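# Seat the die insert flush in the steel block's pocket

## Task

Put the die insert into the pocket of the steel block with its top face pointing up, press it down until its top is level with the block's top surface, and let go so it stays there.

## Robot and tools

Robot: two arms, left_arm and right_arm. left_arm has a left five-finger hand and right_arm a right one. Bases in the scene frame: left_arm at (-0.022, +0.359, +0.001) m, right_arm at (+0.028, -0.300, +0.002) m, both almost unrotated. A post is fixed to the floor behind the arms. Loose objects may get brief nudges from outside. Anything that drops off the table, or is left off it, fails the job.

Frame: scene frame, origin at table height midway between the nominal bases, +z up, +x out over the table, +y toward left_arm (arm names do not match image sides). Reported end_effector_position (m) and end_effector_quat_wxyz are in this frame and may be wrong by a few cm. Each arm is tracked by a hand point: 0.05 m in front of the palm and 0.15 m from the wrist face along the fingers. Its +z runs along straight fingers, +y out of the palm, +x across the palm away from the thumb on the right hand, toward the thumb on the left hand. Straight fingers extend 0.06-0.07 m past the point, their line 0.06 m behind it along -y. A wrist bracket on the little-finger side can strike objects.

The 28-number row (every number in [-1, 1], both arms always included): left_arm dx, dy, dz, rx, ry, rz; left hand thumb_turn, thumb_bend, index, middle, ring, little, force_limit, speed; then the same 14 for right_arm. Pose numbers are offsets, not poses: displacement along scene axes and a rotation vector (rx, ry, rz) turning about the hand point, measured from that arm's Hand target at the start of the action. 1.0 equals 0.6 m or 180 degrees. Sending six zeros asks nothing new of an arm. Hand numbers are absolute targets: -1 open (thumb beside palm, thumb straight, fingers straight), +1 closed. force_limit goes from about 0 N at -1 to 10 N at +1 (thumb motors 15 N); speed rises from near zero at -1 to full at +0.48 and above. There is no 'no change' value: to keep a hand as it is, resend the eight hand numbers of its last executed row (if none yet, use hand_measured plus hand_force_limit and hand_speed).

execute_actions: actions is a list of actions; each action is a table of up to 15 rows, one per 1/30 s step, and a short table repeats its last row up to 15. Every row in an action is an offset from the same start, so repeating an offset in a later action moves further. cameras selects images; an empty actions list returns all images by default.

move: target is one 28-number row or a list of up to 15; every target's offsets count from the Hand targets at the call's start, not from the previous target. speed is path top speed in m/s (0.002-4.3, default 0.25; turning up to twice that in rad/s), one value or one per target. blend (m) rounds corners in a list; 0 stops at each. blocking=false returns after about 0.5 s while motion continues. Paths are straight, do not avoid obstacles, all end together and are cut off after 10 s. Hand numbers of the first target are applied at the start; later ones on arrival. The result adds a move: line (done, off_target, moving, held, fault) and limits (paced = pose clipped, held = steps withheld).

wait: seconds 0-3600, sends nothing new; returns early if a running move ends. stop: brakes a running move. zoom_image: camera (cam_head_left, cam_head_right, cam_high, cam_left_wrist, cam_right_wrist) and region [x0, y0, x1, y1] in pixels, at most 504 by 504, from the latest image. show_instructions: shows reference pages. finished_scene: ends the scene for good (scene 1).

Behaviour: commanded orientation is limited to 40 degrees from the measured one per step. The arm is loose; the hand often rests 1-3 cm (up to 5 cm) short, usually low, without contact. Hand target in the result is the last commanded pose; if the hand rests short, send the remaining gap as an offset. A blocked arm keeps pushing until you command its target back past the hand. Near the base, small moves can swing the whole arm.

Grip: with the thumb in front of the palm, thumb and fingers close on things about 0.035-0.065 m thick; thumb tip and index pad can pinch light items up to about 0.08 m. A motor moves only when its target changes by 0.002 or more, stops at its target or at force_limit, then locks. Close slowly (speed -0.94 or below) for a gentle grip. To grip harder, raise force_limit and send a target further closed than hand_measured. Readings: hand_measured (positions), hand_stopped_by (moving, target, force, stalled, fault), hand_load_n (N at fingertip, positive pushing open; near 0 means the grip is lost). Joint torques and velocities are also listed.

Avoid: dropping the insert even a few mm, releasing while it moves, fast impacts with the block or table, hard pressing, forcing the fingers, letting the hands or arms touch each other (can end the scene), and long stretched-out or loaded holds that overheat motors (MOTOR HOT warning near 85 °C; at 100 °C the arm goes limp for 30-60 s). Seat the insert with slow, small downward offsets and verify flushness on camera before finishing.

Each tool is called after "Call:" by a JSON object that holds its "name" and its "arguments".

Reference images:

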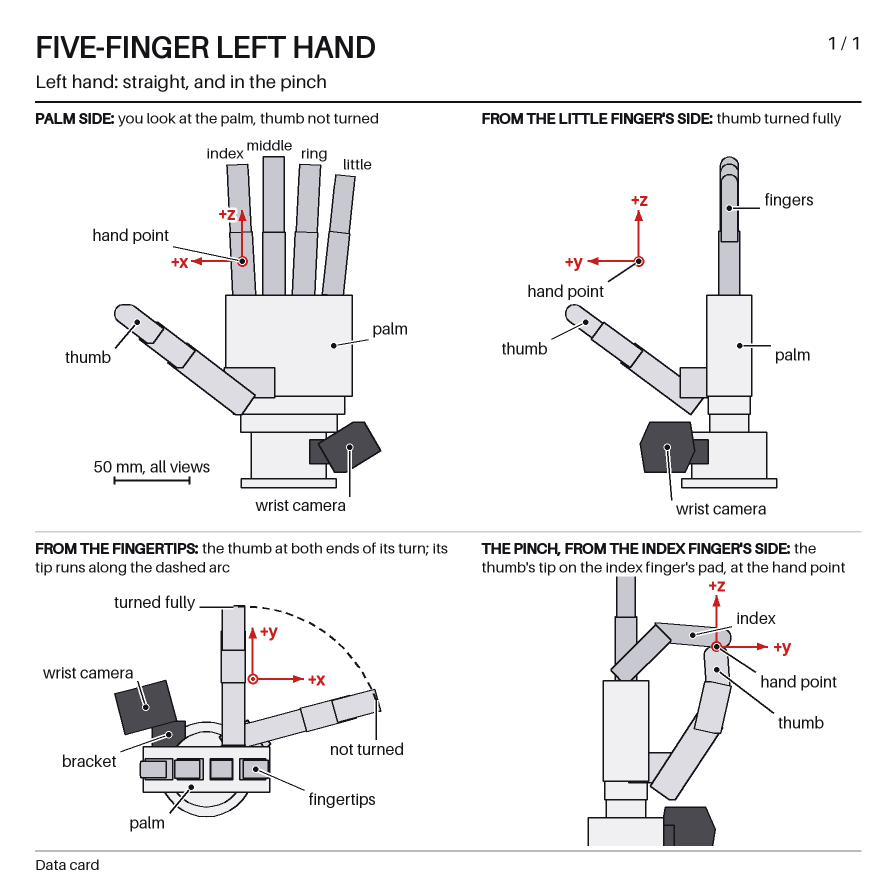

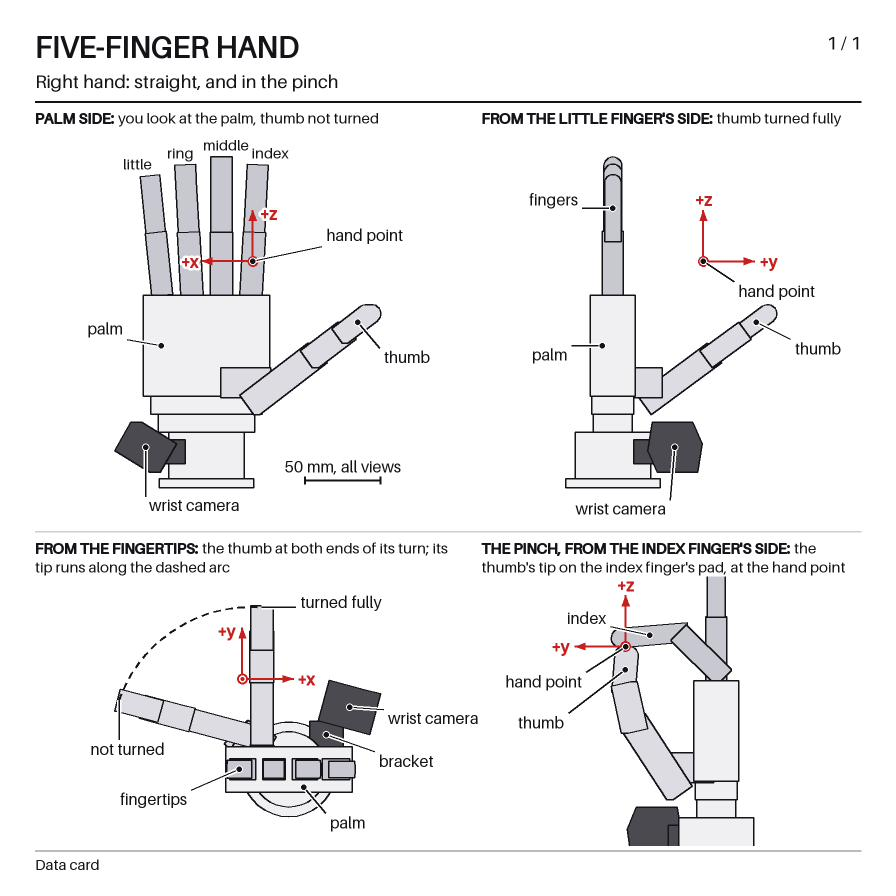

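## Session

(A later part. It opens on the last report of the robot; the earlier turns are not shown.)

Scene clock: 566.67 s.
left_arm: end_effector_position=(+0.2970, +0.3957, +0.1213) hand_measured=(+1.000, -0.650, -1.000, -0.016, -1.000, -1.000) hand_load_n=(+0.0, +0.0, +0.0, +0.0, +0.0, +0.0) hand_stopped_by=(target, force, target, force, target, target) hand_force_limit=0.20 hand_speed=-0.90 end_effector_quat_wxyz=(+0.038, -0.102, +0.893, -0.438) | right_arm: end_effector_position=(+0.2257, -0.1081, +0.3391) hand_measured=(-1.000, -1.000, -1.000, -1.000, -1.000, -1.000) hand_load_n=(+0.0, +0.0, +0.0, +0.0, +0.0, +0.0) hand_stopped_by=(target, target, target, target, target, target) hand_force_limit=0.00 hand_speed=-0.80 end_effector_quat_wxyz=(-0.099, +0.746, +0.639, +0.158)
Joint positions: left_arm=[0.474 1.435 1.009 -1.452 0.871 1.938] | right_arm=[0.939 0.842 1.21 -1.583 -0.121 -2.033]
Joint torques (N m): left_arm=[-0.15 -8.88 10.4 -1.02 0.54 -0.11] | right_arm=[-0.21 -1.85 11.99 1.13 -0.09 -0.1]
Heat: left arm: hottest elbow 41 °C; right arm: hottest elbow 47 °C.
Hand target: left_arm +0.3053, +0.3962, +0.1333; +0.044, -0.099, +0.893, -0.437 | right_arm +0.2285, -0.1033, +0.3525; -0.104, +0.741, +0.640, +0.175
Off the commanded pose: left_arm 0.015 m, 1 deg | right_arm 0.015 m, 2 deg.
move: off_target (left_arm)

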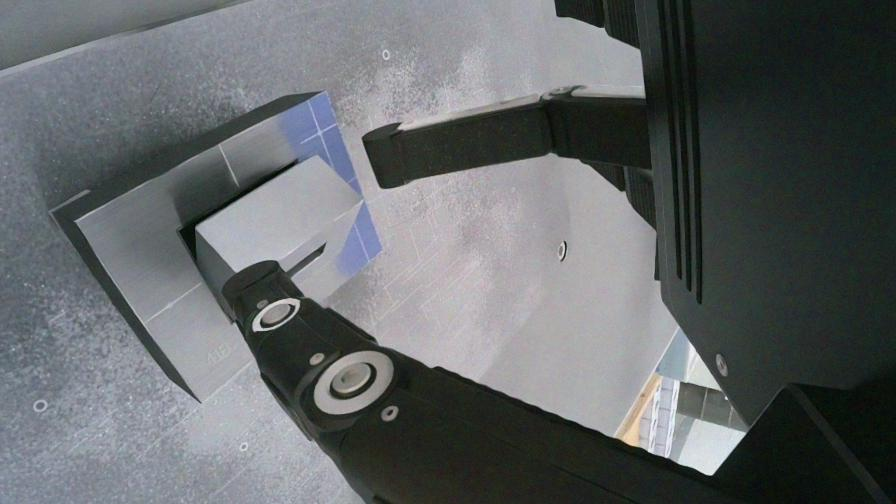

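Call:
{"name": "execute_actions", "arguments": {"actions": [], "cameras": ["cam_left_wrist","cam_head_left"]}}

Call:
{"name": "zoom_image", "arguments": {"camera": "cam_left_wrist", "region": [160, 80, 460, 340]}}

Scene clock: 568.00 s.
left_arm: end_effector_position=(+0.2970, +0.3957, +0.1213) hand_measured=(+1.000, -0.650, -1.000, -0.016, -1.000, -1.000) hand_load_n=(+0.0, +0.0, +0.0, +0.0, +0.0, +0.0) hand_stopped_by=(target, force, target, force, target, target) hand_force_limit=0.20 hand_speed=-0.90 end_effector_quat_wxyz=(+0.038, -0.102, +0.893, -0.438) | right_arm: end_effector_position=(+0.2257, -0.1081, +0.3391) hand_measured=(-1.000, -1.000, -1.000, -1.000, -1.000, -1.000) hand_load_n=(+0.0, +0.0, +0.0, +0.0, +0.0, +0.0) hand_stopped_by=(target, target, target, target, target, target) hand_force_limit=0.00 hand_speed=-0.80 end_effector_quat_wxyz=(-0.099, +0.746, +0.639, +0.158)
Joint positions: left_arm=[0.474 1.435 1.009 -1.452 0.871 1.938] | right_arm=[0.939 0.842 1.21 -1.583 -0.121 -2.033]
Joint velocities: within noise
Joint torques (N m): left_arm=[-0.15 -8.88 10.4 -0.99 0.54 -0.11] | right_arm=[-0.21 -1.9 11.97 1.14 -0.09 -0.1]
Heat: left arm: hottest elbow 41 °C; right arm: hottest elbow 47 °C.
Hand target: left_arm +0.3053, +0.3962, +0.1333; +0.044, -0.099, +0.893, -0.437 | right_arm +0.2285, -0.1033, +0.3525; -0.104, +0.741, +0.640, +0.175
Off the commanded pose: left_arm 0.015 m, 1 deg | right_arm 0.015 m, 2 deg.
Images, in order (width x height): cam_head_left 896x504, cam_left_wrist 896x504.

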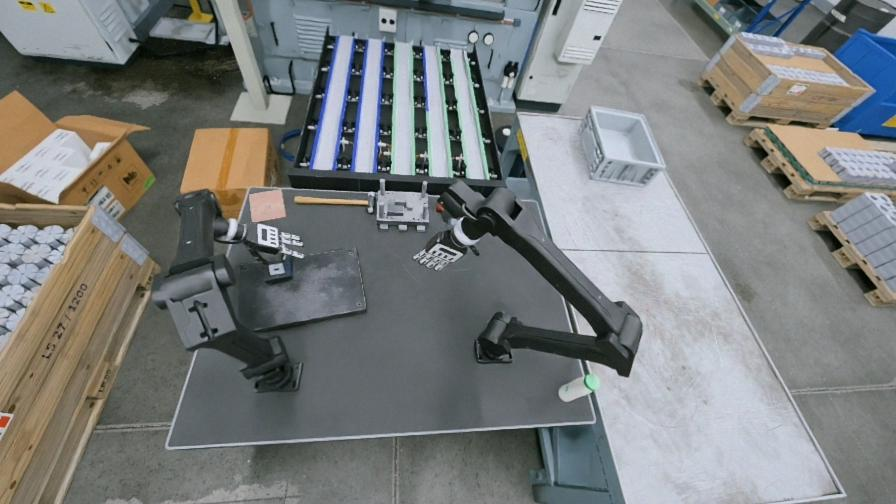

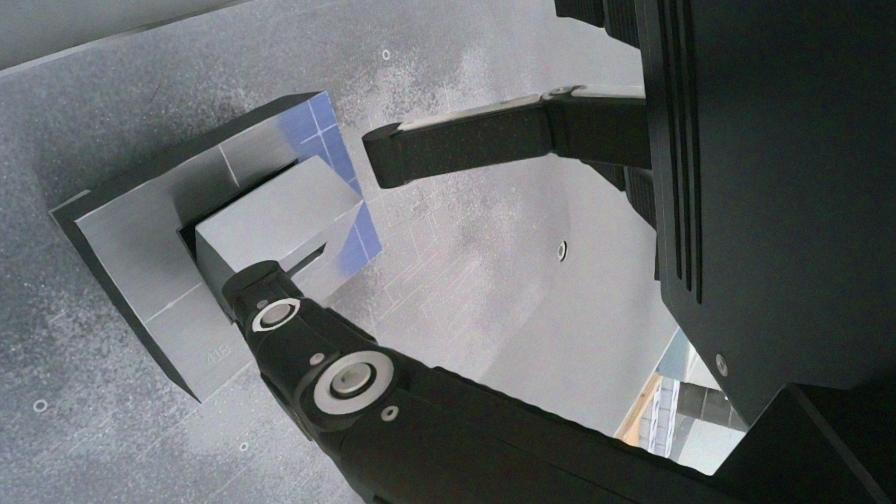

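Scaled by 1.680 from the camera's image (finer frame: 1280x720).

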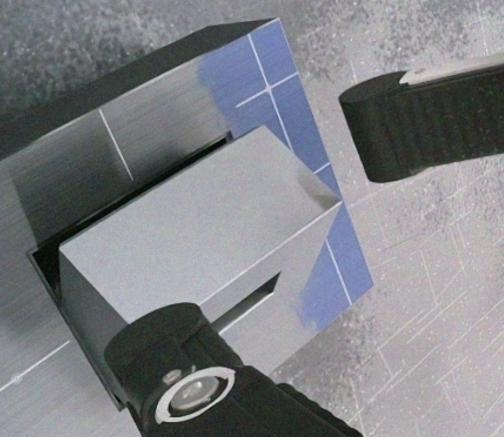

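Call:
{"name": "move", "arguments": {"target": [[0,0,0,0,0,0,1,-0.85,-1,-0.2,-1,-1,0.2,-0.6,0,0,0,0,0,0,-1,-1,-1,-1,-1,-1,0,-0.8],[-0.02,0,-0.02,0,0,0,1,-0.85,-1,-0.2,-1,-1,0.2,-0.6,0,0,0,0,0,0,-1,-1,-1,-1,-1,-1,0,-0.8]], "speed": 0.06, "cameras": ["cam_left_wrist"]}}

Call:
{"name": "zoom_image", "arguments": {"camera": "cam_left_wrist", "region": [160, 80, 460, 340]}}

Scene clock: 582.53 s.
left_arm: end_effector_position=(+0.2930, +0.3938, +0.1192) hand_measured=(+1.000, -0.850, -1.000, -0.200, -1.000, -1.000) hand_load_n=(+0.0, +0.0, -0.5, +0.5, +0.0, +0.0) hand_stopped_by=(target, target, target, target, target, target) hand_force_limit=0.20 hand_speed=-0.60 end_effector_quat_wxyz=(+0.035, -0.103, +0.892, -0.439) | right_arm: end_effector_position=(+0.2257, -0.1081, +0.3391) hand_measured=(-1.000, -1.000, -1.000, -1.000, -1.000, -1.000) hand_load_n=(+0.0, +0.0, +0.0, +0.0, +0.0, +0.0) hand_stopped_by=(target, target, target, target, target, target) hand_force_limit=0.00 hand_speed=-0.80 end_effector_quat_wxyz=(-0.099, +0.746, +0.639, +0.158)
Joint positions: left_arm=[0.474 1.432 0.997 -1.452 0.871 1.938] | right_arm=[0.939 0.842 1.21 -1.583 -0.121 -2.033]
Joint torques (N m): left_arm=[1.2 -9.23 7.5 -0.18 0.38 0.11] | right_arm=[-0.21 -1.9 11.97 1.11 -0.09 -0.1]
Heat: left arm: hottest elbow 41 °C; right arm: hottest elbow 47 °C.
Hand target: left_arm +0.2933, +0.3962, +0.1213; +0.044, -0.099, +0.893, -0.437 | right_arm +0.2285, -0.1033, +0.3525; -0.104, +0.741, +0.640, +0.175
Off the commanded pose: left_arm 0.003 m, 1 deg | right_arm 0.015 m, 2 deg.
move: done

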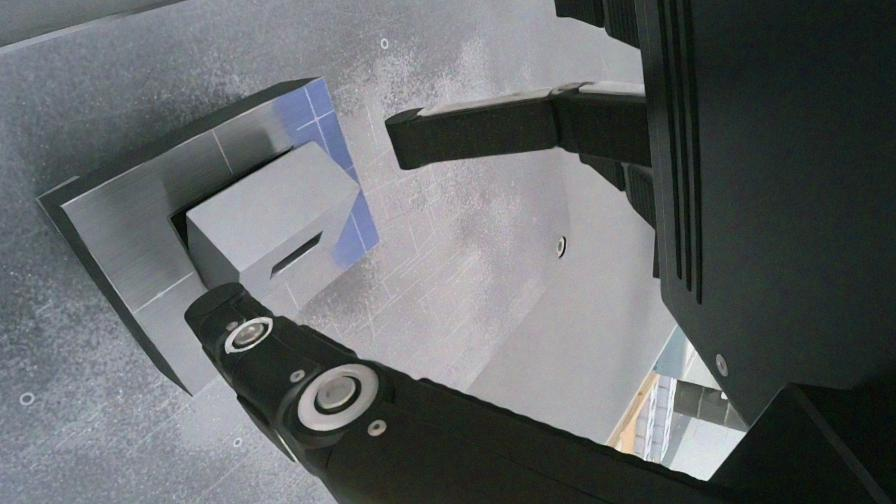

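Scaled by 1.680 from the camera's image (finer frame: 1280x720).

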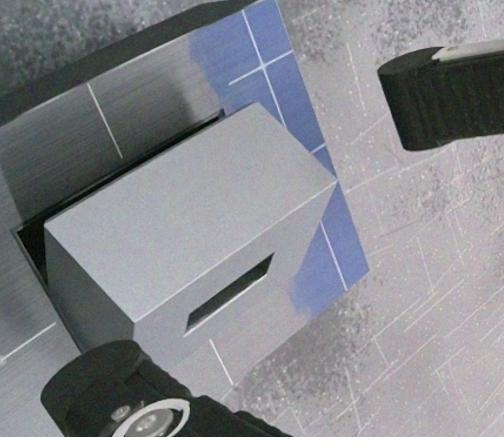

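Call:
{"name": "move", "arguments": {"target": [[-0.0157,0,-0.0367,0,0,0,1,-0.85,-1,-0.2,-1,-1,0.2,-0.6,0,0,0,0,0,0,-1,-1,-1,-1,-1,-1,0,-0.8]], "speed": 0.05, "cameras": ["cam_left_wrist"]}}

Call:
{"name": "zoom_image", "arguments": {"camera": "cam_left_wrist", "region": [160, 80, 460, 340]}}

Scene clock: 584.23 s.
left_arm: end_effector_position=(+0.2825, +0.3929, +0.1001) hand_measured=(+1.000, -0.850, -1.000, -0.200, -1.000, -1.000) hand_load_n=(+0.0, +0.0, +0.0, +0.0, +0.0, +0.0) hand_stopped_by=(target, target, target, target, target, target) hand_force_limit=0.20 hand_speed=-0.60 end_effector_quat_wxyz=(+0.035, -0.106, +0.892, -0.438) | right_arm: end_effector_position=(+0.2257, -0.1081, +0.3391) hand_measured=(-1.000, -1.000, -1.000, -1.000, -1.000, -1.000) hand_load_n=(+0.0, +0.0, +0.0, +0.0, +0.0, +0.0) hand_stopped_by=(target, target, target, target, target, target) hand_force_limit=0.00 hand_speed=-0.80 end_effector_quat_wxyz=(-0.099, +0.746, +0.639, +0.158)
Joint positions: left_arm=[0.485 1.431 0.941 -1.403 0.868 1.946] | right_arm=[0.939 0.842 1.21 -1.583 -0.121 -2.033]
Joint torques (N m): left_arm=[1.08 -8.23 7.31 -0.13 0.34 0.13] | right_arm=[-0.26 -1.96 11.97 1.13 -0.09 -0.1]
Heat: left arm: hottest elbow 41 °C; right arm: hottest elbow 47 °C.
Hand target: left_arm +0.2839, +0.3962, +0.0993; +0.044, -0.099, +0.893, -0.437 | right_arm +0.2285, -0.1033, +0.3525; -0.104, +0.741, +0.640, +0.175
Off the commanded pose: left_arm 0.004 m, 1 deg | right_arm 0.015 m, 2 deg.
move: done

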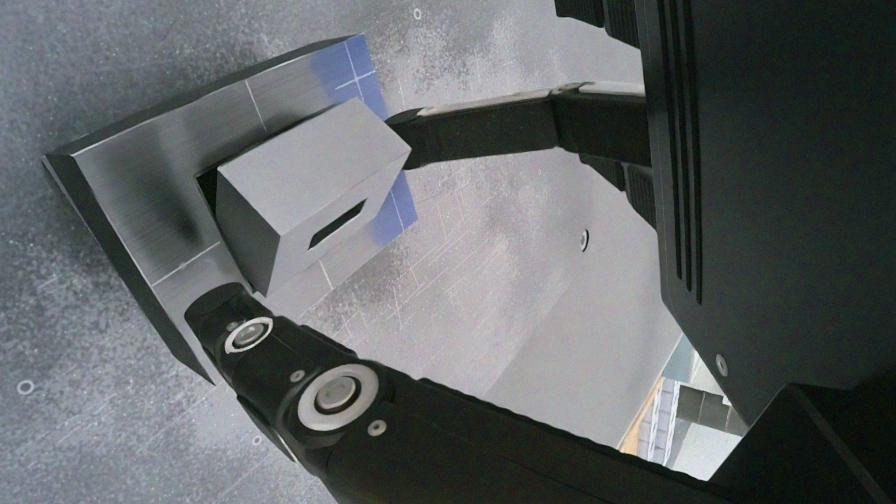

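Scaled by 1.680 from the camera's image (finer frame: 1280x720).

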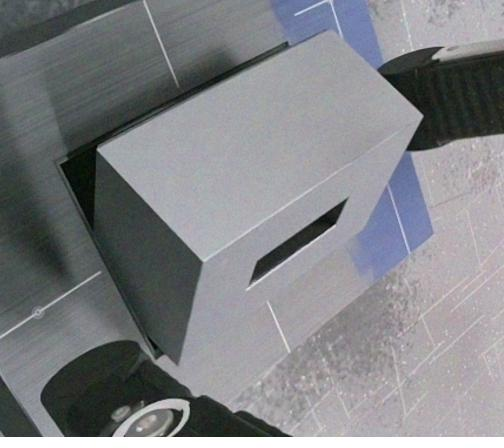

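Call:
{"name": "move", "arguments": {"target": [[0,0,0,0,0,0,1,-0.72,-1,-0.1,-1,-1,-0.6,-0.94,0,0,0,0,0,0,-1,-1,-1,-1,-1,-1,0,-0.8]], "speed": 0.05, "cameras": ["cam_left_wrist"]}}

Call:
{"name": "zoom_image", "arguments": {"camera": "cam_left_wrist", "region": [160, 80, 460, 340]}}

Scene clock: 588.33 s.
left_arm: end_effector_position=(+0.2825, +0.3929, +0.1001) hand_measured=(+1.000, -0.720, -1.000, -0.100, -1.000, -1.000) hand_load_n=(+0.0, +0.0, +0.0, +0.0, +0.0, +0.0) hand_stopped_by=(target, target, target, target, target, target) hand_force_limit=-0.60 hand_speed=-0.94 end_effector_quat_wxyz=(+0.035, -0.106, +0.892, -0.438) | right_arm: end_effector_position=(+0.2257, -0.1081, +0.3391) hand_measured=(-1.000, -1.000, -1.000, -1.000, -1.000, -1.000) hand_load_n=(+0.0, +0.0, +0.0, +0.0, +0.0, +0.0) hand_stopped_by=(target, target, target, target, target, target) hand_force_limit=0.00 hand_speed=-0.80 end_effector_quat_wxyz=(-0.099, +0.746, +0.639, +0.158)
Joint positions: left_arm=[0.485 1.431 0.941 -1.403 0.868 1.946] | right_arm=[0.939 0.842 1.21 -1.583 -0.121 -2.033]
Joint torques (N m): left_arm=[1.2 -8.23 7.28 -0.12 0.34 0.13] | right_arm=[-0.15 -1.9 11.99 1.11 -0.09 -0.1]
Heat: left arm: hottest elbow 40 °C; right arm: hottest elbow 47 °C.
Hand target: left_arm +0.2839, +0.3962, +0.0993; +0.044, -0.099, +0.893, -0.437 | right_arm +0.2285, -0.1033, +0.3525; -0.104, +0.741, +0.640, +0.175
Off the commanded pose: left_arm 0.004 m, 1 deg | right_arm 0.015 m, 2 deg.
move: done

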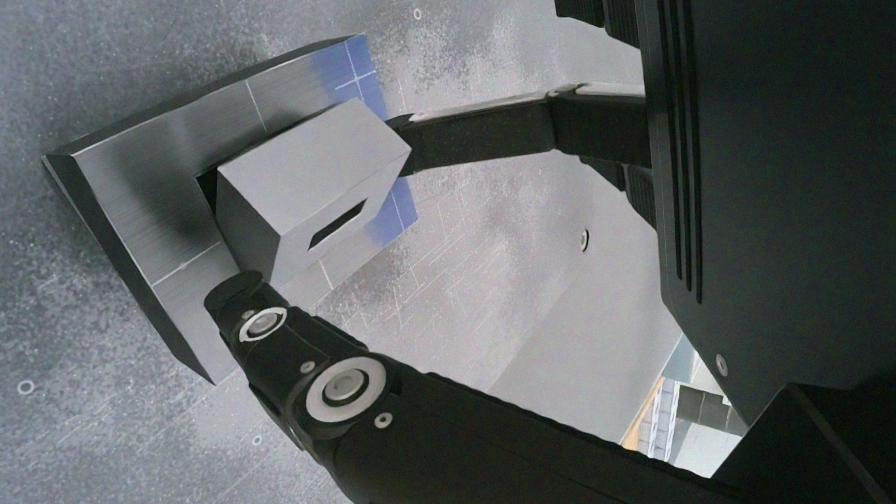

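Scaled by 1.680 from the camera's image (finer frame: 1280x720).

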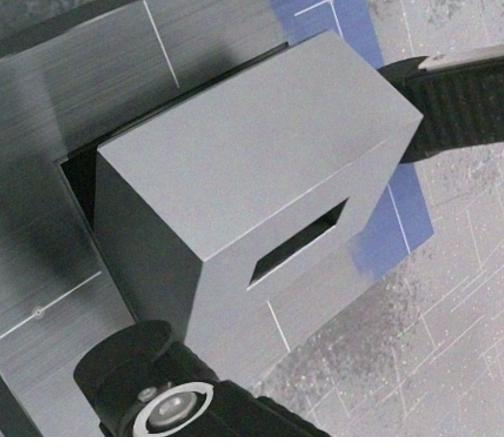

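Call:
{"name": "move", "arguments": {"target": [[0.01,0.002,0.0,0,0,0,1,-0.72,-1,-0.1,-1,-1,-0.6,-0.94,0,0,0,0,0,0,-1,-1,-1,-1,-1,-1,0,-0.8]], "speed": 0.05, "cameras": ["cam_left_wrist"]}}

Call:
{"name": "zoom_image", "arguments": {"camera": "cam_left_wrist", "region": [160, 80, 460, 340]}}

Scene clock: 589.60 s.
left_arm: end_effector_position=(+0.2834, +0.3934, +0.0997) hand_measured=(+1.000, -0.720, -1.000, -0.100, -1.000, -1.000) hand_load_n=(+0.0, +0.5, +0.0, +0.0, +0.0, +0.0) hand_stopped_by=(target, target, target, target, target, target) hand_force_limit=-0.60 hand_speed=-0.94 end_effector_quat_wxyz=(+0.037, -0.105, +0.892, -0.438) | right_arm: end_effector_position=(+0.2257, -0.1081, +0.3391) hand_measured=(-1.000, -1.000, -1.000, -1.000, -1.000, -1.000) hand_load_n=(+0.0, +0.0, +0.0, -0.5, +0.0, +0.0) hand_stopped_by=(target, target, target, target, target, target) hand_force_limit=0.00 hand_speed=-0.80 end_effector_quat_wxyz=(-0.099, +0.746, +0.639, +0.158)
Joint positions: left_arm=[0.485 1.431 0.941 -1.399 0.868 1.946] | right_arm=[0.939 0.842 1.21 -1.583 -0.121 -2.033]
Joint torques (N m): left_arm=[0.79 -7.3 8.55 -0.1 0.4 0.07] | right_arm=[-0.21 -1.9 11.97 1.13 -0.09 -0.1]
Heat: left arm: hottest elbow 40 °C; right arm: hottest elbow 47 °C.
Hand target: left_arm +0.2899, +0.3974, +0.0993; +0.044, -0.099, +0.893, -0.437 | right_arm +0.2285, -0.1033, +0.3525; -0.104, +0.741, +0.640, +0.175
Off the commanded pose: left_arm 0.008 m, 1 deg | right_arm 0.015 m, 2 deg.
move: done

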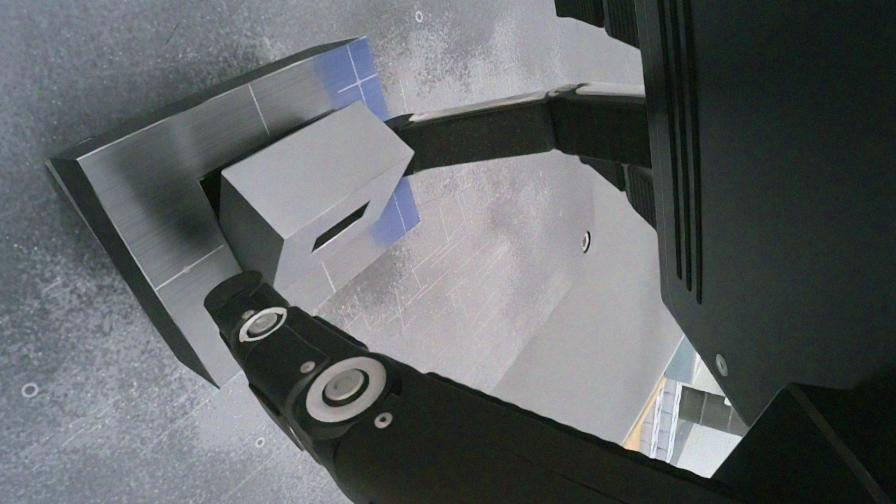

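Scaled by 1.680 from the camera's image (finer frame: 1280x720).

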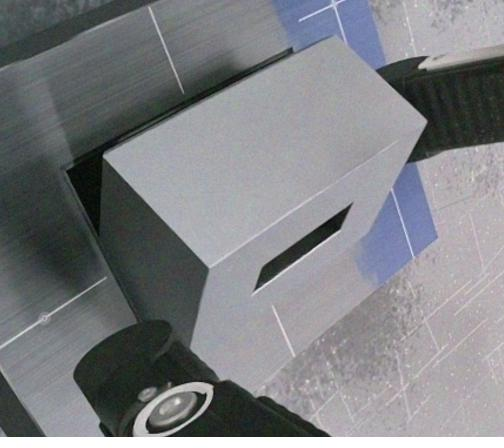

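Call:
{"name": "move", "arguments": {"target": [[0.009,0.002,0.003,0,0,0,1,-0.72,-1,-0.1,-1,-1,-0.6,-0.94,0,0,0,0,0,0,-1,-1,-1,-1,-1,-1,0,-0.8]], "speed": 0.08, "cameras": ["cam_left_wrist"]}}

Call:
{"name": "zoom_image", "arguments": {"camera": "cam_left_wrist", "region": [160, 80, 460, 340]}}

Scene clock: 590.80 s.
left_arm: end_effector_position=(+0.2833, +0.3933, +0.0980) hand_measured=(+1.000, -0.720, -1.000, -0.100, -1.000, -1.000) hand_load_n=(+0.0, +0.0, +0.0, +0.0, +0.0, +0.0) hand_stopped_by=(target, target, target, target, target, target) hand_force_limit=-0.60 hand_speed=-0.94 end_effector_quat_wxyz=(+0.034, -0.106, +0.892, -0.439) | right_arm: end_effector_position=(+0.2257, -0.1081, +0.3391) hand_measured=(-1.000, -1.000, -1.000, -1.000, -1.000, -1.000) hand_load_n=(+0.0, +0.0, +0.0, +0.5, +0.0, +0.0) hand_stopped_by=(target, target, target, target, target, target) hand_force_limit=0.00 hand_speed=-0.80 end_effector_quat_wxyz=(-0.099, +0.746, +0.639, +0.158)
Joint positions: left_arm=[0.485 1.438 0.941 -1.399 0.868 1.946] | right_arm=[0.939 0.842 1.21 -1.583 -0.121 -2.033]
Joint torques (N m): left_arm=[0.5 -7.06 9.87 -0.23 0.43 0.02] | right_arm=[-0.15 -1.9 11.99 1.13 -0.09 -0.1]
Heat: left arm: hottest elbow 40 °C; right arm: hottest elbow 47 °C.
Hand target: left_arm +0.2953, +0.3986, +0.1011; +0.044, -0.099, +0.893, -0.437 | right_arm +0.2285, -0.1033, +0.3525; -0.104, +0.741, +0.640, +0.175
Off the commanded pose: left_arm 0.014 m, 1 deg | right_arm 0.015 m, 2 deg.
move: off_target (left_arm)

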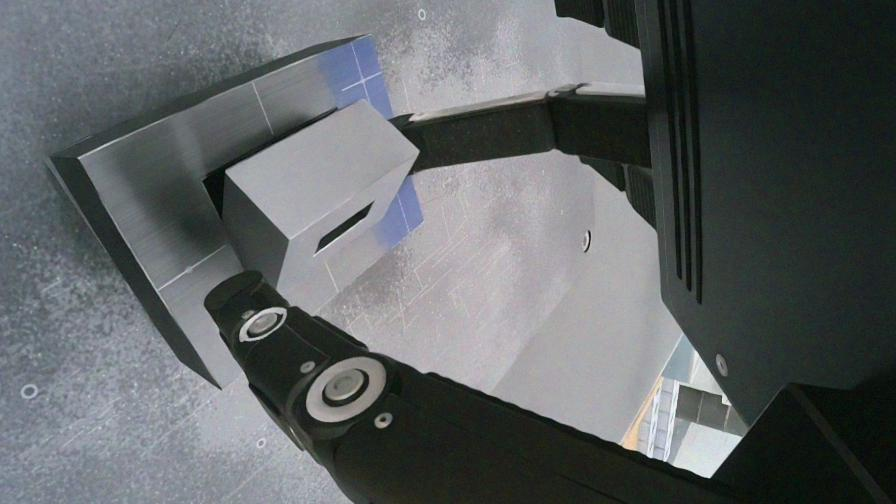

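Scaled by 1.680 from the camera's image (finer frame: 1280x720).

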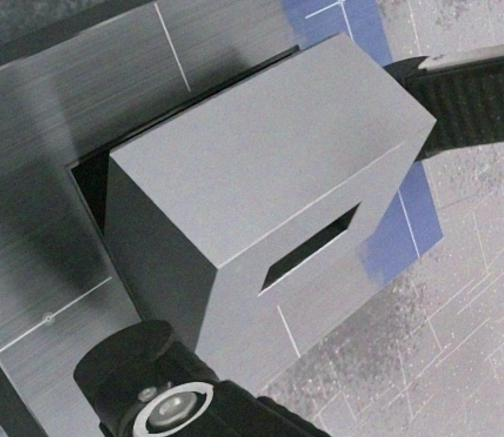

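Call:
{"name": "move", "arguments": {"target": [[0.010,0.002,0.008,0,0,0,1,-0.72,-1,-0.1,-1,-1,-0.6,-0.94,0,0,0,0,0,0,-1,-1,-1,-1,-1,-1,0,-0.8]], "speed": 0.08, "cameras": ["cam_left_wrist"]}}

Call:
{"name": "zoom_image", "arguments": {"camera": "cam_left_wrist", "region": [160, 80, 460, 340]}}

Scene clock: 591.97 s.
left_arm: end_effector_position=(+0.2896, +0.3964, +0.1007) hand_measured=(+1.000, -0.720, -1.000, -0.100, -1.000, -1.000) hand_load_n=(+0.0, +0.0, -0.5, +0.0, +0.0, +0.0) hand_stopped_by=(target, target, target, target, target, target) hand_force_limit=-0.60 hand_speed=-0.94 end_effector_quat_wxyz=(+0.039, -0.104, +0.893, -0.437) | right_arm: end_effector_position=(+0.2257, -0.1081, +0.3391) hand_measured=(-1.000, -1.000, -1.000, -1.000, -1.000, -1.000) hand_load_n=(+0.0, +0.0, +0.5, +0.0, +0.0, +0.0) hand_stopped_by=(target, target, target, target, target, target) hand_force_limit=0.00 hand_speed=-0.80 end_effector_quat_wxyz=(-0.099, +0.746, +0.639, +0.158)
Joint positions: left_arm=[0.485 1.444 0.958 -1.399 0.868 1.946] | right_arm=[0.939 0.842 1.21 -1.583 -0.121 -2.033]
Joint torques (N m): left_arm=[-0.03 -7.12 10.32 -0.59 0.49 -0.07] | right_arm=[-0.26 -1.85 11.97 1.13 -0.09 -0.1]
Heat: left arm: hottest elbow 40 °C; right arm: hottest elbow 47 °C.
Hand target: left_arm +0.3013, +0.3997, +0.1059; +0.044, -0.099, +0.893, -0.437 | right_arm +0.2285, -0.1033, +0.3525; -0.104, +0.741, +0.640, +0.175
Off the commanded pose: left_arm 0.013 m, 1 deg | right_arm 0.015 m, 2 deg.
move: off_target (left_arm)

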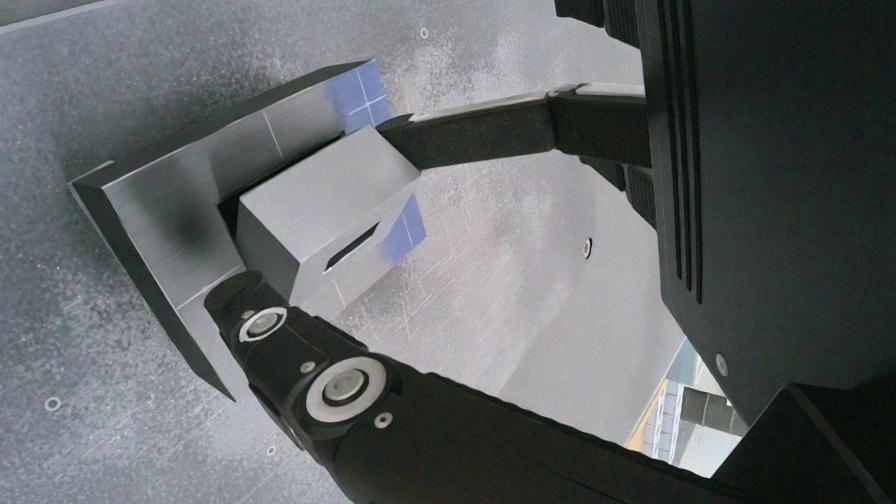

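Scaled by 1.680 from the camera's image (finer frame: 1280x720).

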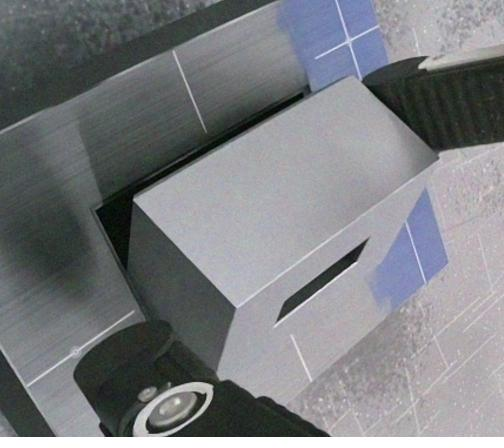

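Call:
{"name": "move", "arguments": {"target": [[0.0,0.0,0.0,0,0,0,1,-0.4,-1,0.15,-1,-1,-0.3,-0.94,0,0,0,0,0,0,-1,-1,-1,-1,-1,-1,0,-0.8]], "speed": 0.08, "cameras": ["cam_left_wrist"]}}

Call:
{"name": "zoom_image", "arguments": {"camera": "cam_left_wrist", "region": [160, 80, 460, 340]}}

Scene clock: 594.43 s.
left_arm: end_effector_position=(+0.2898, +0.3955, +0.1002) hand_measured=(+1.000, -0.670, -1.000, -0.012, -1.000, -1.000) hand_load_n=(+0.5, +5.0, +0.0, +5.5, +0.0, +0.0) hand_stopped_by=(target, force, target, force, target, target) hand_force_limit=-0.30 hand_speed=-0.94 end_effector_quat_wxyz=(+0.038, -0.104, +0.892, -0.438) | right_arm: end_effector_position=(+0.2257, -0.1081, +0.3391) hand_measured=(-1.000, -1.000, -1.000, -1.000, -1.000, -1.000) hand_load_n=(+0.0, +0.0, +0.0, +0.0, +0.0, +0.0) hand_stopped_by=(target, target, target, target, target, target) hand_force_limit=0.00 hand_speed=-0.80 end_effector_quat_wxyz=(-0.099, +0.746, +0.639, +0.158)
Joint positions: left_arm=[0.482 1.447 0.958 -1.399 0.869 1.946] | right_arm=[0.939 0.842 1.21 -1.583 -0.121 -2.033]
Joint torques (N m): left_arm=[0.21 -7.36 10.32 -0.62 0.42 -0.06] | right_arm=[-0.21 -1.96 11.99 1.13 -0.09 -0.1]
Heat: left arm: hottest elbow 40 °C; right arm: hottest elbow 47 °C.
Hand target: left_arm +0.3013, +0.3998, +0.1059; +0.044, -0.099, +0.893, -0.437 | right_arm +0.2285, -0.1033, +0.3525; -0.104, +0.741, +0.640, +0.175
Off the commanded pose: left_arm 0.014 m, 1 deg | right_arm 0.015 m, 2 deg.
move: done

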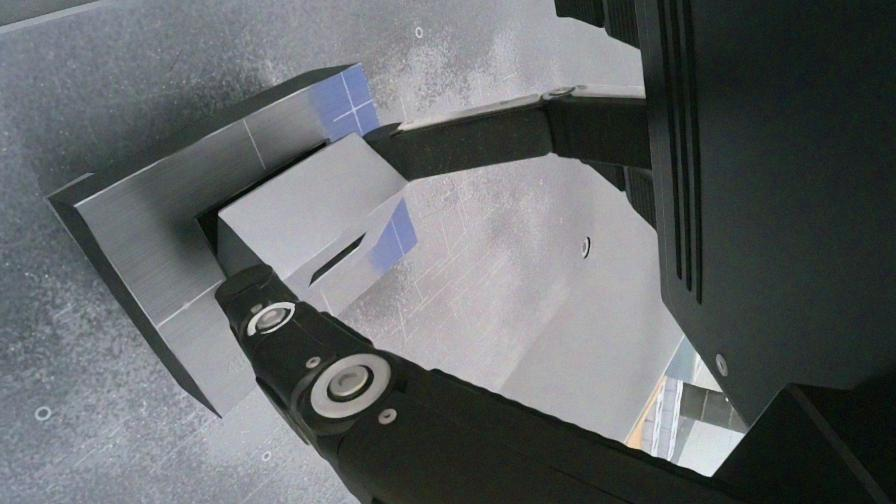

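Scaled by 1.680 from the camera's image (finer frame: 1280x720).

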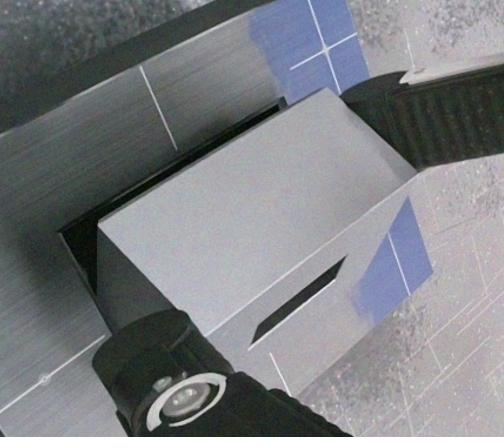

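Call:
{"name": "move", "arguments": {"target": [[0.008,0.002,0.02,0,0,0,1,-0.4,-1,0.15,-1,-1,-0.3,-0.94,0,0,0,0,0,0,-1,-1,-1,-1,-1,-1,0,-0.8]], "speed": 0.04, "cameras": ["cam_left_wrist"]}}

Call:
{"name": "zoom_image", "arguments": {"camera": "cam_left_wrist", "region": [160, 80, 460, 340]}}

Scene clock: 596.00 s.
left_arm: end_effector_position=(+0.2954, +0.3975, +0.1088) hand_measured=(+1.000, -0.670, -1.000, -0.012, -1.000, -1.000) hand_load_n=(+0.0, +0.0, +0.0, +0.0, +0.0, +0.0) hand_stopped_by=(target, force, target, force, target, target) hand_force_limit=-0.30 hand_speed=-0.94 end_effector_quat_wxyz=(+0.038, -0.102, +0.892, -0.438) | right_arm: end_effector_position=(+0.2257, -0.1081, +0.3391) hand_measured=(-1.000, -1.000, -1.000, -1.000, -1.000, -1.000) hand_load_n=(+0.0, +0.0, +0.5, +0.0, +0.0, +0.0) hand_stopped_by=(target, target, target, target, target, target) hand_force_limit=0.00 hand_speed=-0.80 end_effector_quat_wxyz=(-0.099, +0.746, +0.639, +0.158)
Joint positions: left_arm=[0.48 1.45 0.988 -1.423 0.869 1.946] | right_arm=[0.939 0.842 1.21 -1.583 -0.121 -2.033]
Joint torques (N m): left_arm=[0.21 -8.06 10.63 -0.94 0.44 -0.1] | right_arm=[-0.21 -1.9 11.97 1.14 -0.09 -0.1]
Heat: left arm: hottest elbow 41 °C; right arm: hottest elbow 47 °C.
Hand target: left_arm +0.3061, +0.4010, +0.1179; +0.044, -0.099, +0.893, -0.437 | right_arm +0.2285, -0.1033, +0.3525; -0.104, +0.741, +0.640, +0.175
Off the commanded pose: left_arm 0.014 m, 1 deg | right_arm 0.015 m, 2 deg.
move: off_target (left_arm)

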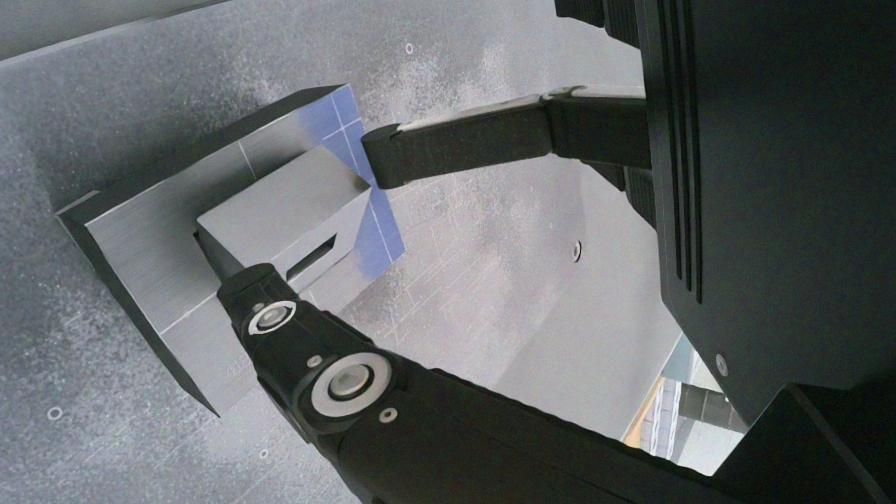

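Scaled by 1.680 from the camera's image (finer frame: 1280x720).

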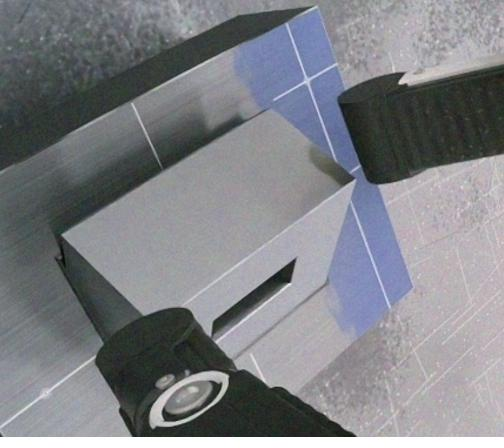

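Call:
{"name": "move", "arguments": {"target": [[0,0,0,0,0,0,1,-0.72,-1,-0.1,-1,-1,0.2,-0.9,0,0,0,0,0,0,-1,-1,-1,-1,-1,-1,0,-0.8],[-0.032,-0.004,-0.036,0,0,0,1,-0.72,-1,-0.1,-1,-1,0.2,-0.9,0,0,0,0,0,0,-1,-1,-1,-1,-1,-1,0,-0.8]], "speed": 0.06, "cameras": ["cam_left_wrist"]}}

Call:
{"name": "zoom_image", "arguments": {"camera": "cam_left_wrist", "region": [160, 80, 460, 340]}}

Scene clock: 601.33 s.
left_arm: end_effector_position=(+0.2847, +0.3950, +0.0954) hand_measured=(+1.000, -0.720, -1.000, -0.100, -1.000, -1.000) hand_load_n=(+0.0, +0.0, -0.5, +0.0, +0.0, +0.0) hand_stopped_by=(target, target, target, target, target, target) hand_force_limit=0.20 hand_speed=-0.90 end_effector_quat_wxyz=(+0.032, -0.107, +0.892, -0.439) | right_arm: end_effector_position=(+0.2257, -0.1081, +0.3391) hand_measured=(-1.000, -1.000, -1.000, -1.000, -1.000, -1.000) hand_load_n=(+0.0, +0.0, +0.0, +0.0, +0.0, +0.0) hand_stopped_by=(target, target, target, target, target, target) hand_force_limit=0.00 hand_speed=-0.80 end_effector_quat_wxyz=(-0.099, +0.746, +0.639, +0.158)
Joint positions: left_arm=[0.487 1.45 0.945 -1.397 0.866 1.949] | right_arm=[0.939 0.842 1.21 -1.583 -0.121 -2.033]
Joint torques (N m): left_arm=[1.03 -8.88 7.36 -0.13 0.35 0.13] | right_arm=[-0.15 -1.85 11.97 1.13 -0.09 -0.1]
Heat: left arm: hottest elbow 41 °C; right arm: hottest elbow 47 °C.
Hand target: left_arm +0.2869, +0.3986, +0.0963; +0.044, -0.099, +0.893, -0.437 | right_arm +0.2285, -0.1033, +0.3525; -0.104, +0.741, +0.640, +0.175
Off the commanded pose: left_arm 0.004 m, 2 deg | right_arm 0.015 m, 2 deg.
move: done

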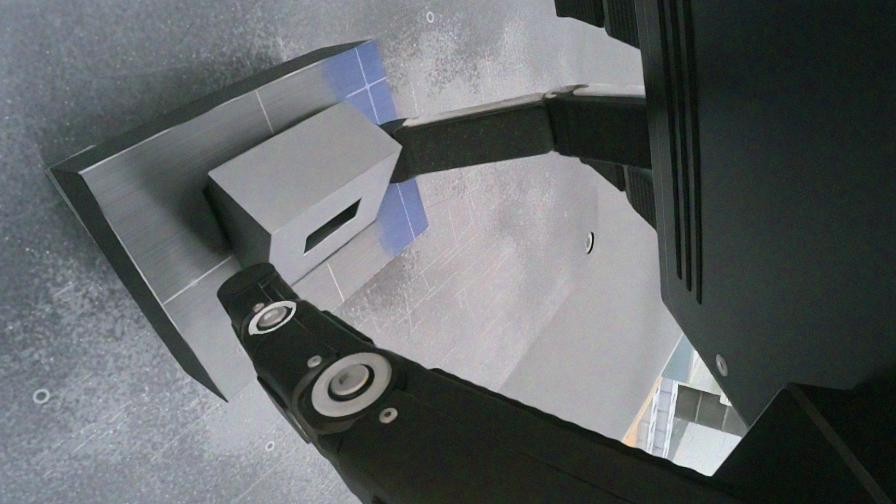

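Scaled by 1.680 from the camera's image (finer frame: 1280x720).

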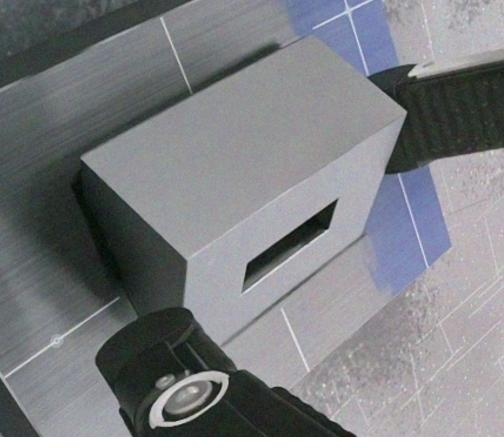

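Call:
{"name": "move", "arguments": {"target": [[0,0,0,0,0,0,1,-0.35,-1,0.2,-1,-1,0.6,-0.92,0,0,0,0,0,0,-1,-1,-1,-1,-1,-1,0,-0.8]], "speed": 0.06, "cameras": ["cam_left_wrist"]}}

Call:
{"name": "zoom_image", "arguments": {"camera": "cam_left_wrist", "region": [160, 80, 460, 340]}}

Scene clock: 608.10 s.
left_arm: end_effector_position=(+0.2849, +0.3949, +0.0955) hand_measured=(+1.000, -0.350, -1.000, +0.200, -1.000, -1.000) hand_load_n=(+0.0, +0.0, -0.5, +1.0, +0.0, +0.0) hand_stopped_by=(target, target, target, target, target, target) hand_force_limit=0.60 hand_speed=-0.92 end_effector_quat_wxyz=(+0.033, -0.107, +0.891, -0.439) | right_arm: end_effector_position=(+0.2257, -0.1081, +0.3391) hand_measured=(-1.000, -1.000, -1.000, -1.000, -1.000, -1.000) hand_load_n=(+0.0, +0.0, +0.0, +0.0, +0.0, +0.0) hand_stopped_by=(target, target, target, target, target, target) hand_force_limit=0.00 hand_speed=-0.80 end_effector_quat_wxyz=(-0.099, +0.746, +0.639, +0.158)
Joint positions: left_arm=[0.487 1.45 0.945 -1.397 0.868 1.95] | right_arm=[0.939 0.842 1.21 -1.583 -0.121 -2.033]
Joint torques (N m): left_arm=[1.2 -8.76 7.38 -0.13 0.32 0.13] | right_arm=[-0.21 -1.9 11.99 1.13 -0.09 -0.1]
Heat: left arm: hottest elbow 41 °C; right arm: hottest elbow 47 °C.
Hand target: left_arm +0.2869, +0.3986, +0.0963; +0.044, -0.099, +0.893, -0.437 | right_arm +0.2285, -0.1033, +0.3525; -0.104, +0.741, +0.640, +0.175
Off the commanded pose: left_arm 0.004 m, 2 deg | right_arm 0.015 m, 2 deg.
move: done

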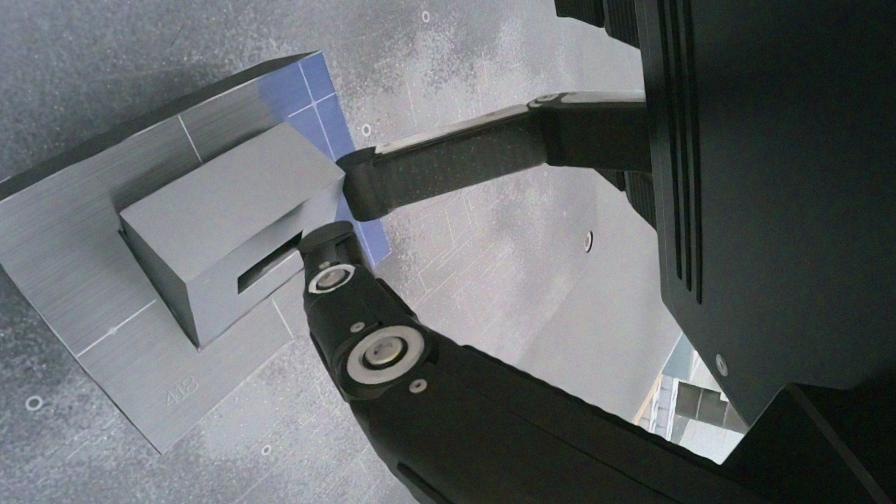

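Scaled by 1.680 from the camera's image (finer frame: 1280x720).

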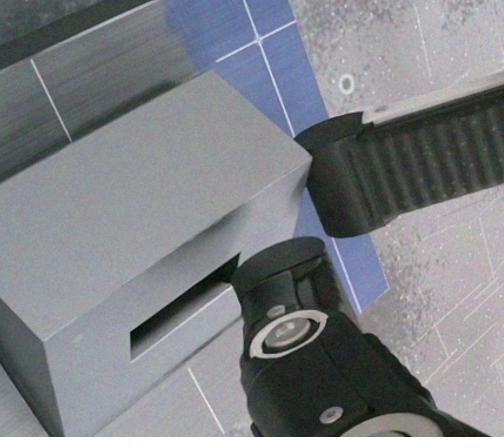

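Call:
{"name": "move", "arguments": {"target": [[0,0,0,0,0,0,1,-0.8,-1,-0.25,-1,-1,0.0,-0.6,0,0,0,0,0,0,-1,-1,-1,-1,-1,-1,0,-0.8]], "speed": 0.06, "cameras": ["cam_left_wrist"]}}

Call:
{"name": "zoom_image", "arguments": {"camera": "cam_left_wrist", "region": [60, 100, 440, 430]}}

Scene clock: 610.93 s.
left_arm: end_effector_position=(+0.2841, +0.3948, +0.0956) hand_measured=(+1.000, -0.800, -1.000, -0.250, -1.000, -1.000) hand_load_n=(+1.5, +0.0, +0.0, +0.0, +0.0, +0.0) hand_stopped_by=(target, target, target, target, target, target) hand_force_limit=0.00 hand_speed=-0.60 end_effector_quat_wxyz=(+0.031, -0.107, +0.891, -0.439) | right_arm: end_effector_position=(+0.2257, -0.1081, +0.3391) hand_measured=(-1.000, -1.000, -1.000, -1.000, -1.000, -1.000) hand_load_n=(+0.0, +0.0, +0.0, +0.0, +0.0, +0.0) hand_stopped_by=(target, target, target, target, target, target) hand_force_limit=0.00 hand_speed=-0.80 end_effector_quat_wxyz=(-0.099, +0.746, +0.639, +0.158)
Joint positions: left_arm=[0.487 1.45 0.945 -1.4 0.866 1.95] | right_arm=[0.939 0.842 1.21 -1.583 -0.121 -2.033]
Joint torques (N m): left_arm=[1.14 -8.88 7.35 -0.12 0.34 0.12] | right_arm=[-0.21 -1.9 11.97 1.11 -0.09 -0.1]
Heat: left arm: hottest elbow 41 °C; right arm: hottest elbow 47 °C.
Hand target: left_arm +0.2869, +0.3986, +0.0963; +0.044, -0.099, +0.893, -0.437 | right_arm +0.2285, -0.1033, +0.3525; -0.104, +0.741, +0.640, +0.175
Off the commanded pose: left_arm 0.005 m, 2 deg | right_arm 0.015 m, 2 deg.
move: done

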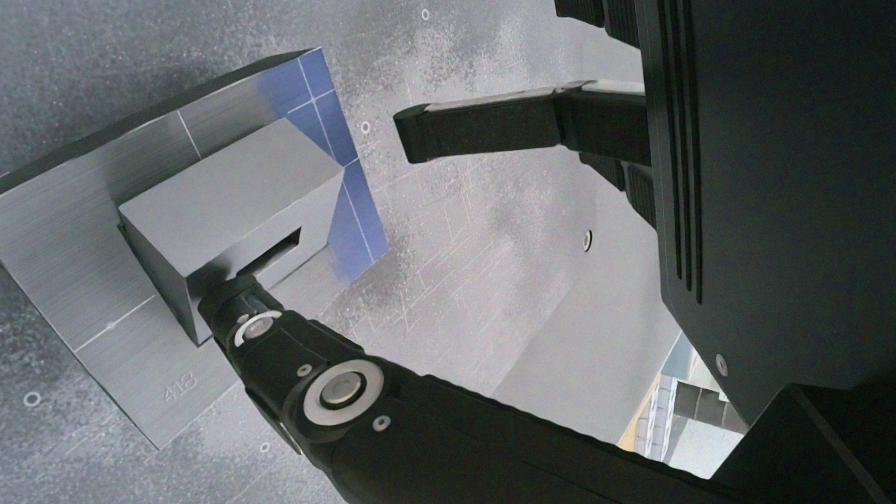

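Scaled by 1.326 from the camera's image (finer frame: 1280x720).

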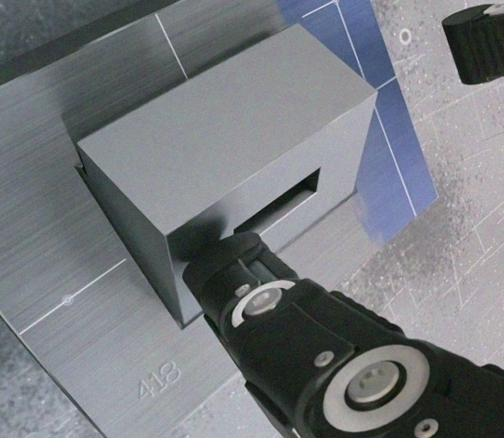

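Call:
{"name": "move", "arguments": {"target": [[0.004,0,0.04,0,0,0,1,-0.85,-1,-0.25,-1,-1,0.0,-0.6,0,0,0,0,0,0,-1,-1,-1,-1,-1,-1,0,-0.8],[0.0,0.033,0.04,0,0,0,1,-0.85,-1,-0.25,-1,-1,0.0,-0.6,0,0,0,0,0,0,-1,-1,-1,-1,-1,-1,0,-0.8]], "speed": 0.08, "cameras": ["cam_left_wrist"]}}

Call:
{"name": "zoom_image", "arguments": {"camera": "cam_left_wrist", "region": [160, 80, 460, 340]}}

Scene clock: 617.53 s.
left_arm: end_effector_position=(+0.2775, +0.4130, +0.1148) hand_measured=(+1.000, -0.850, -1.000, -0.250, -1.000, -1.000) hand_load_n=(+0.0, +0.5, +0.0, +0.0, -0.5, -0.5) hand_stopped_by=(target, target, target, target, target, target) hand_force_limit=0.00 hand_speed=-0.60 end_effector_quat_wxyz=(+0.038, -0.108, +0.892, -0.437) | right_arm: end_effector_position=(+0.2257, -0.1081, +0.3391) hand_measured=(-1.000, -1.000, -1.000, -1.000, -1.000, -1.000) hand_load_n=(+0.0, +0.0, +0.0, +0.0, +0.0, +0.0) hand_stopped_by=(target, target, target, target, target, target) hand_force_limit=0.00 hand_speed=-0.80 end_effector_quat_wxyz=(-0.099, +0.746, +0.639, +0.158)
Joint positions: left_arm=[0.543 1.431 0.981 -1.494 0.849 2.018] | right_arm=[0.939 0.842 1.21 -1.583 -0.121 -2.033]
Joint torques (N m): left_arm=[0.5 -7 10.36 -1.14 0.36 0.14] | right_arm=[-0.21 -1.85 11.97 1.13 -0.09 -0.1]
Heat: left arm: hottest elbow 40 °C; right arm: hottest elbow 47 °C.
Hand target: left_arm +0.2869, +0.4184, +0.1203; +0.044, -0.099, +0.893, -0.437 | right_arm +0.2285, -0.1033, +0.3525; -0.104, +0.741, +0.640, +0.175
Off the commanded pose: left_arm 0.012 m, 1 deg | right_arm 0.015 m, 2 deg.
move: off_target (left_arm)

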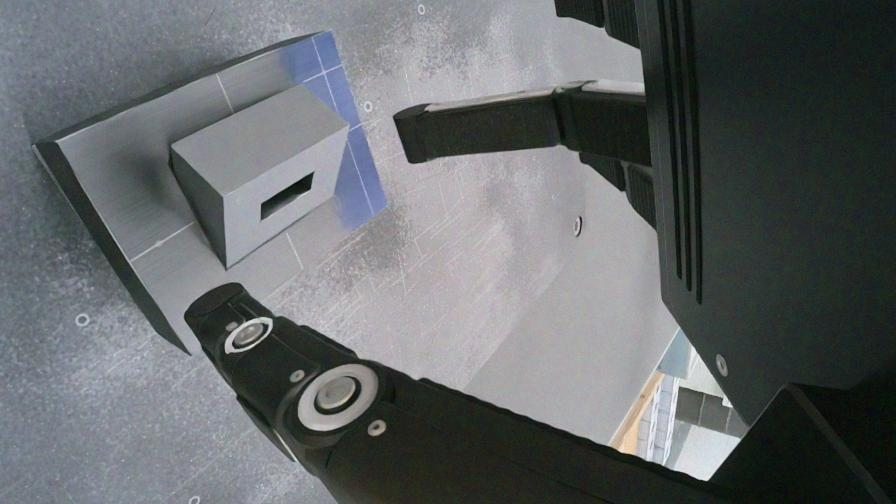

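Scaled by 1.680 from the camera's image (finer frame: 1280x720).

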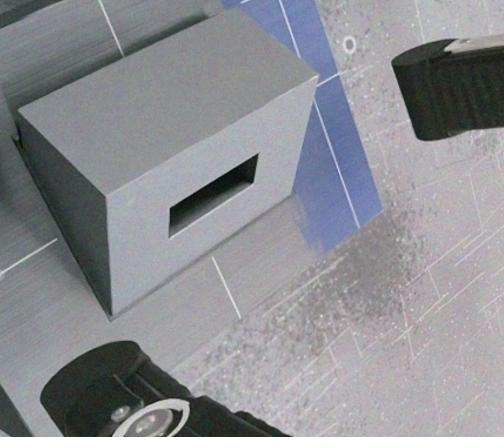

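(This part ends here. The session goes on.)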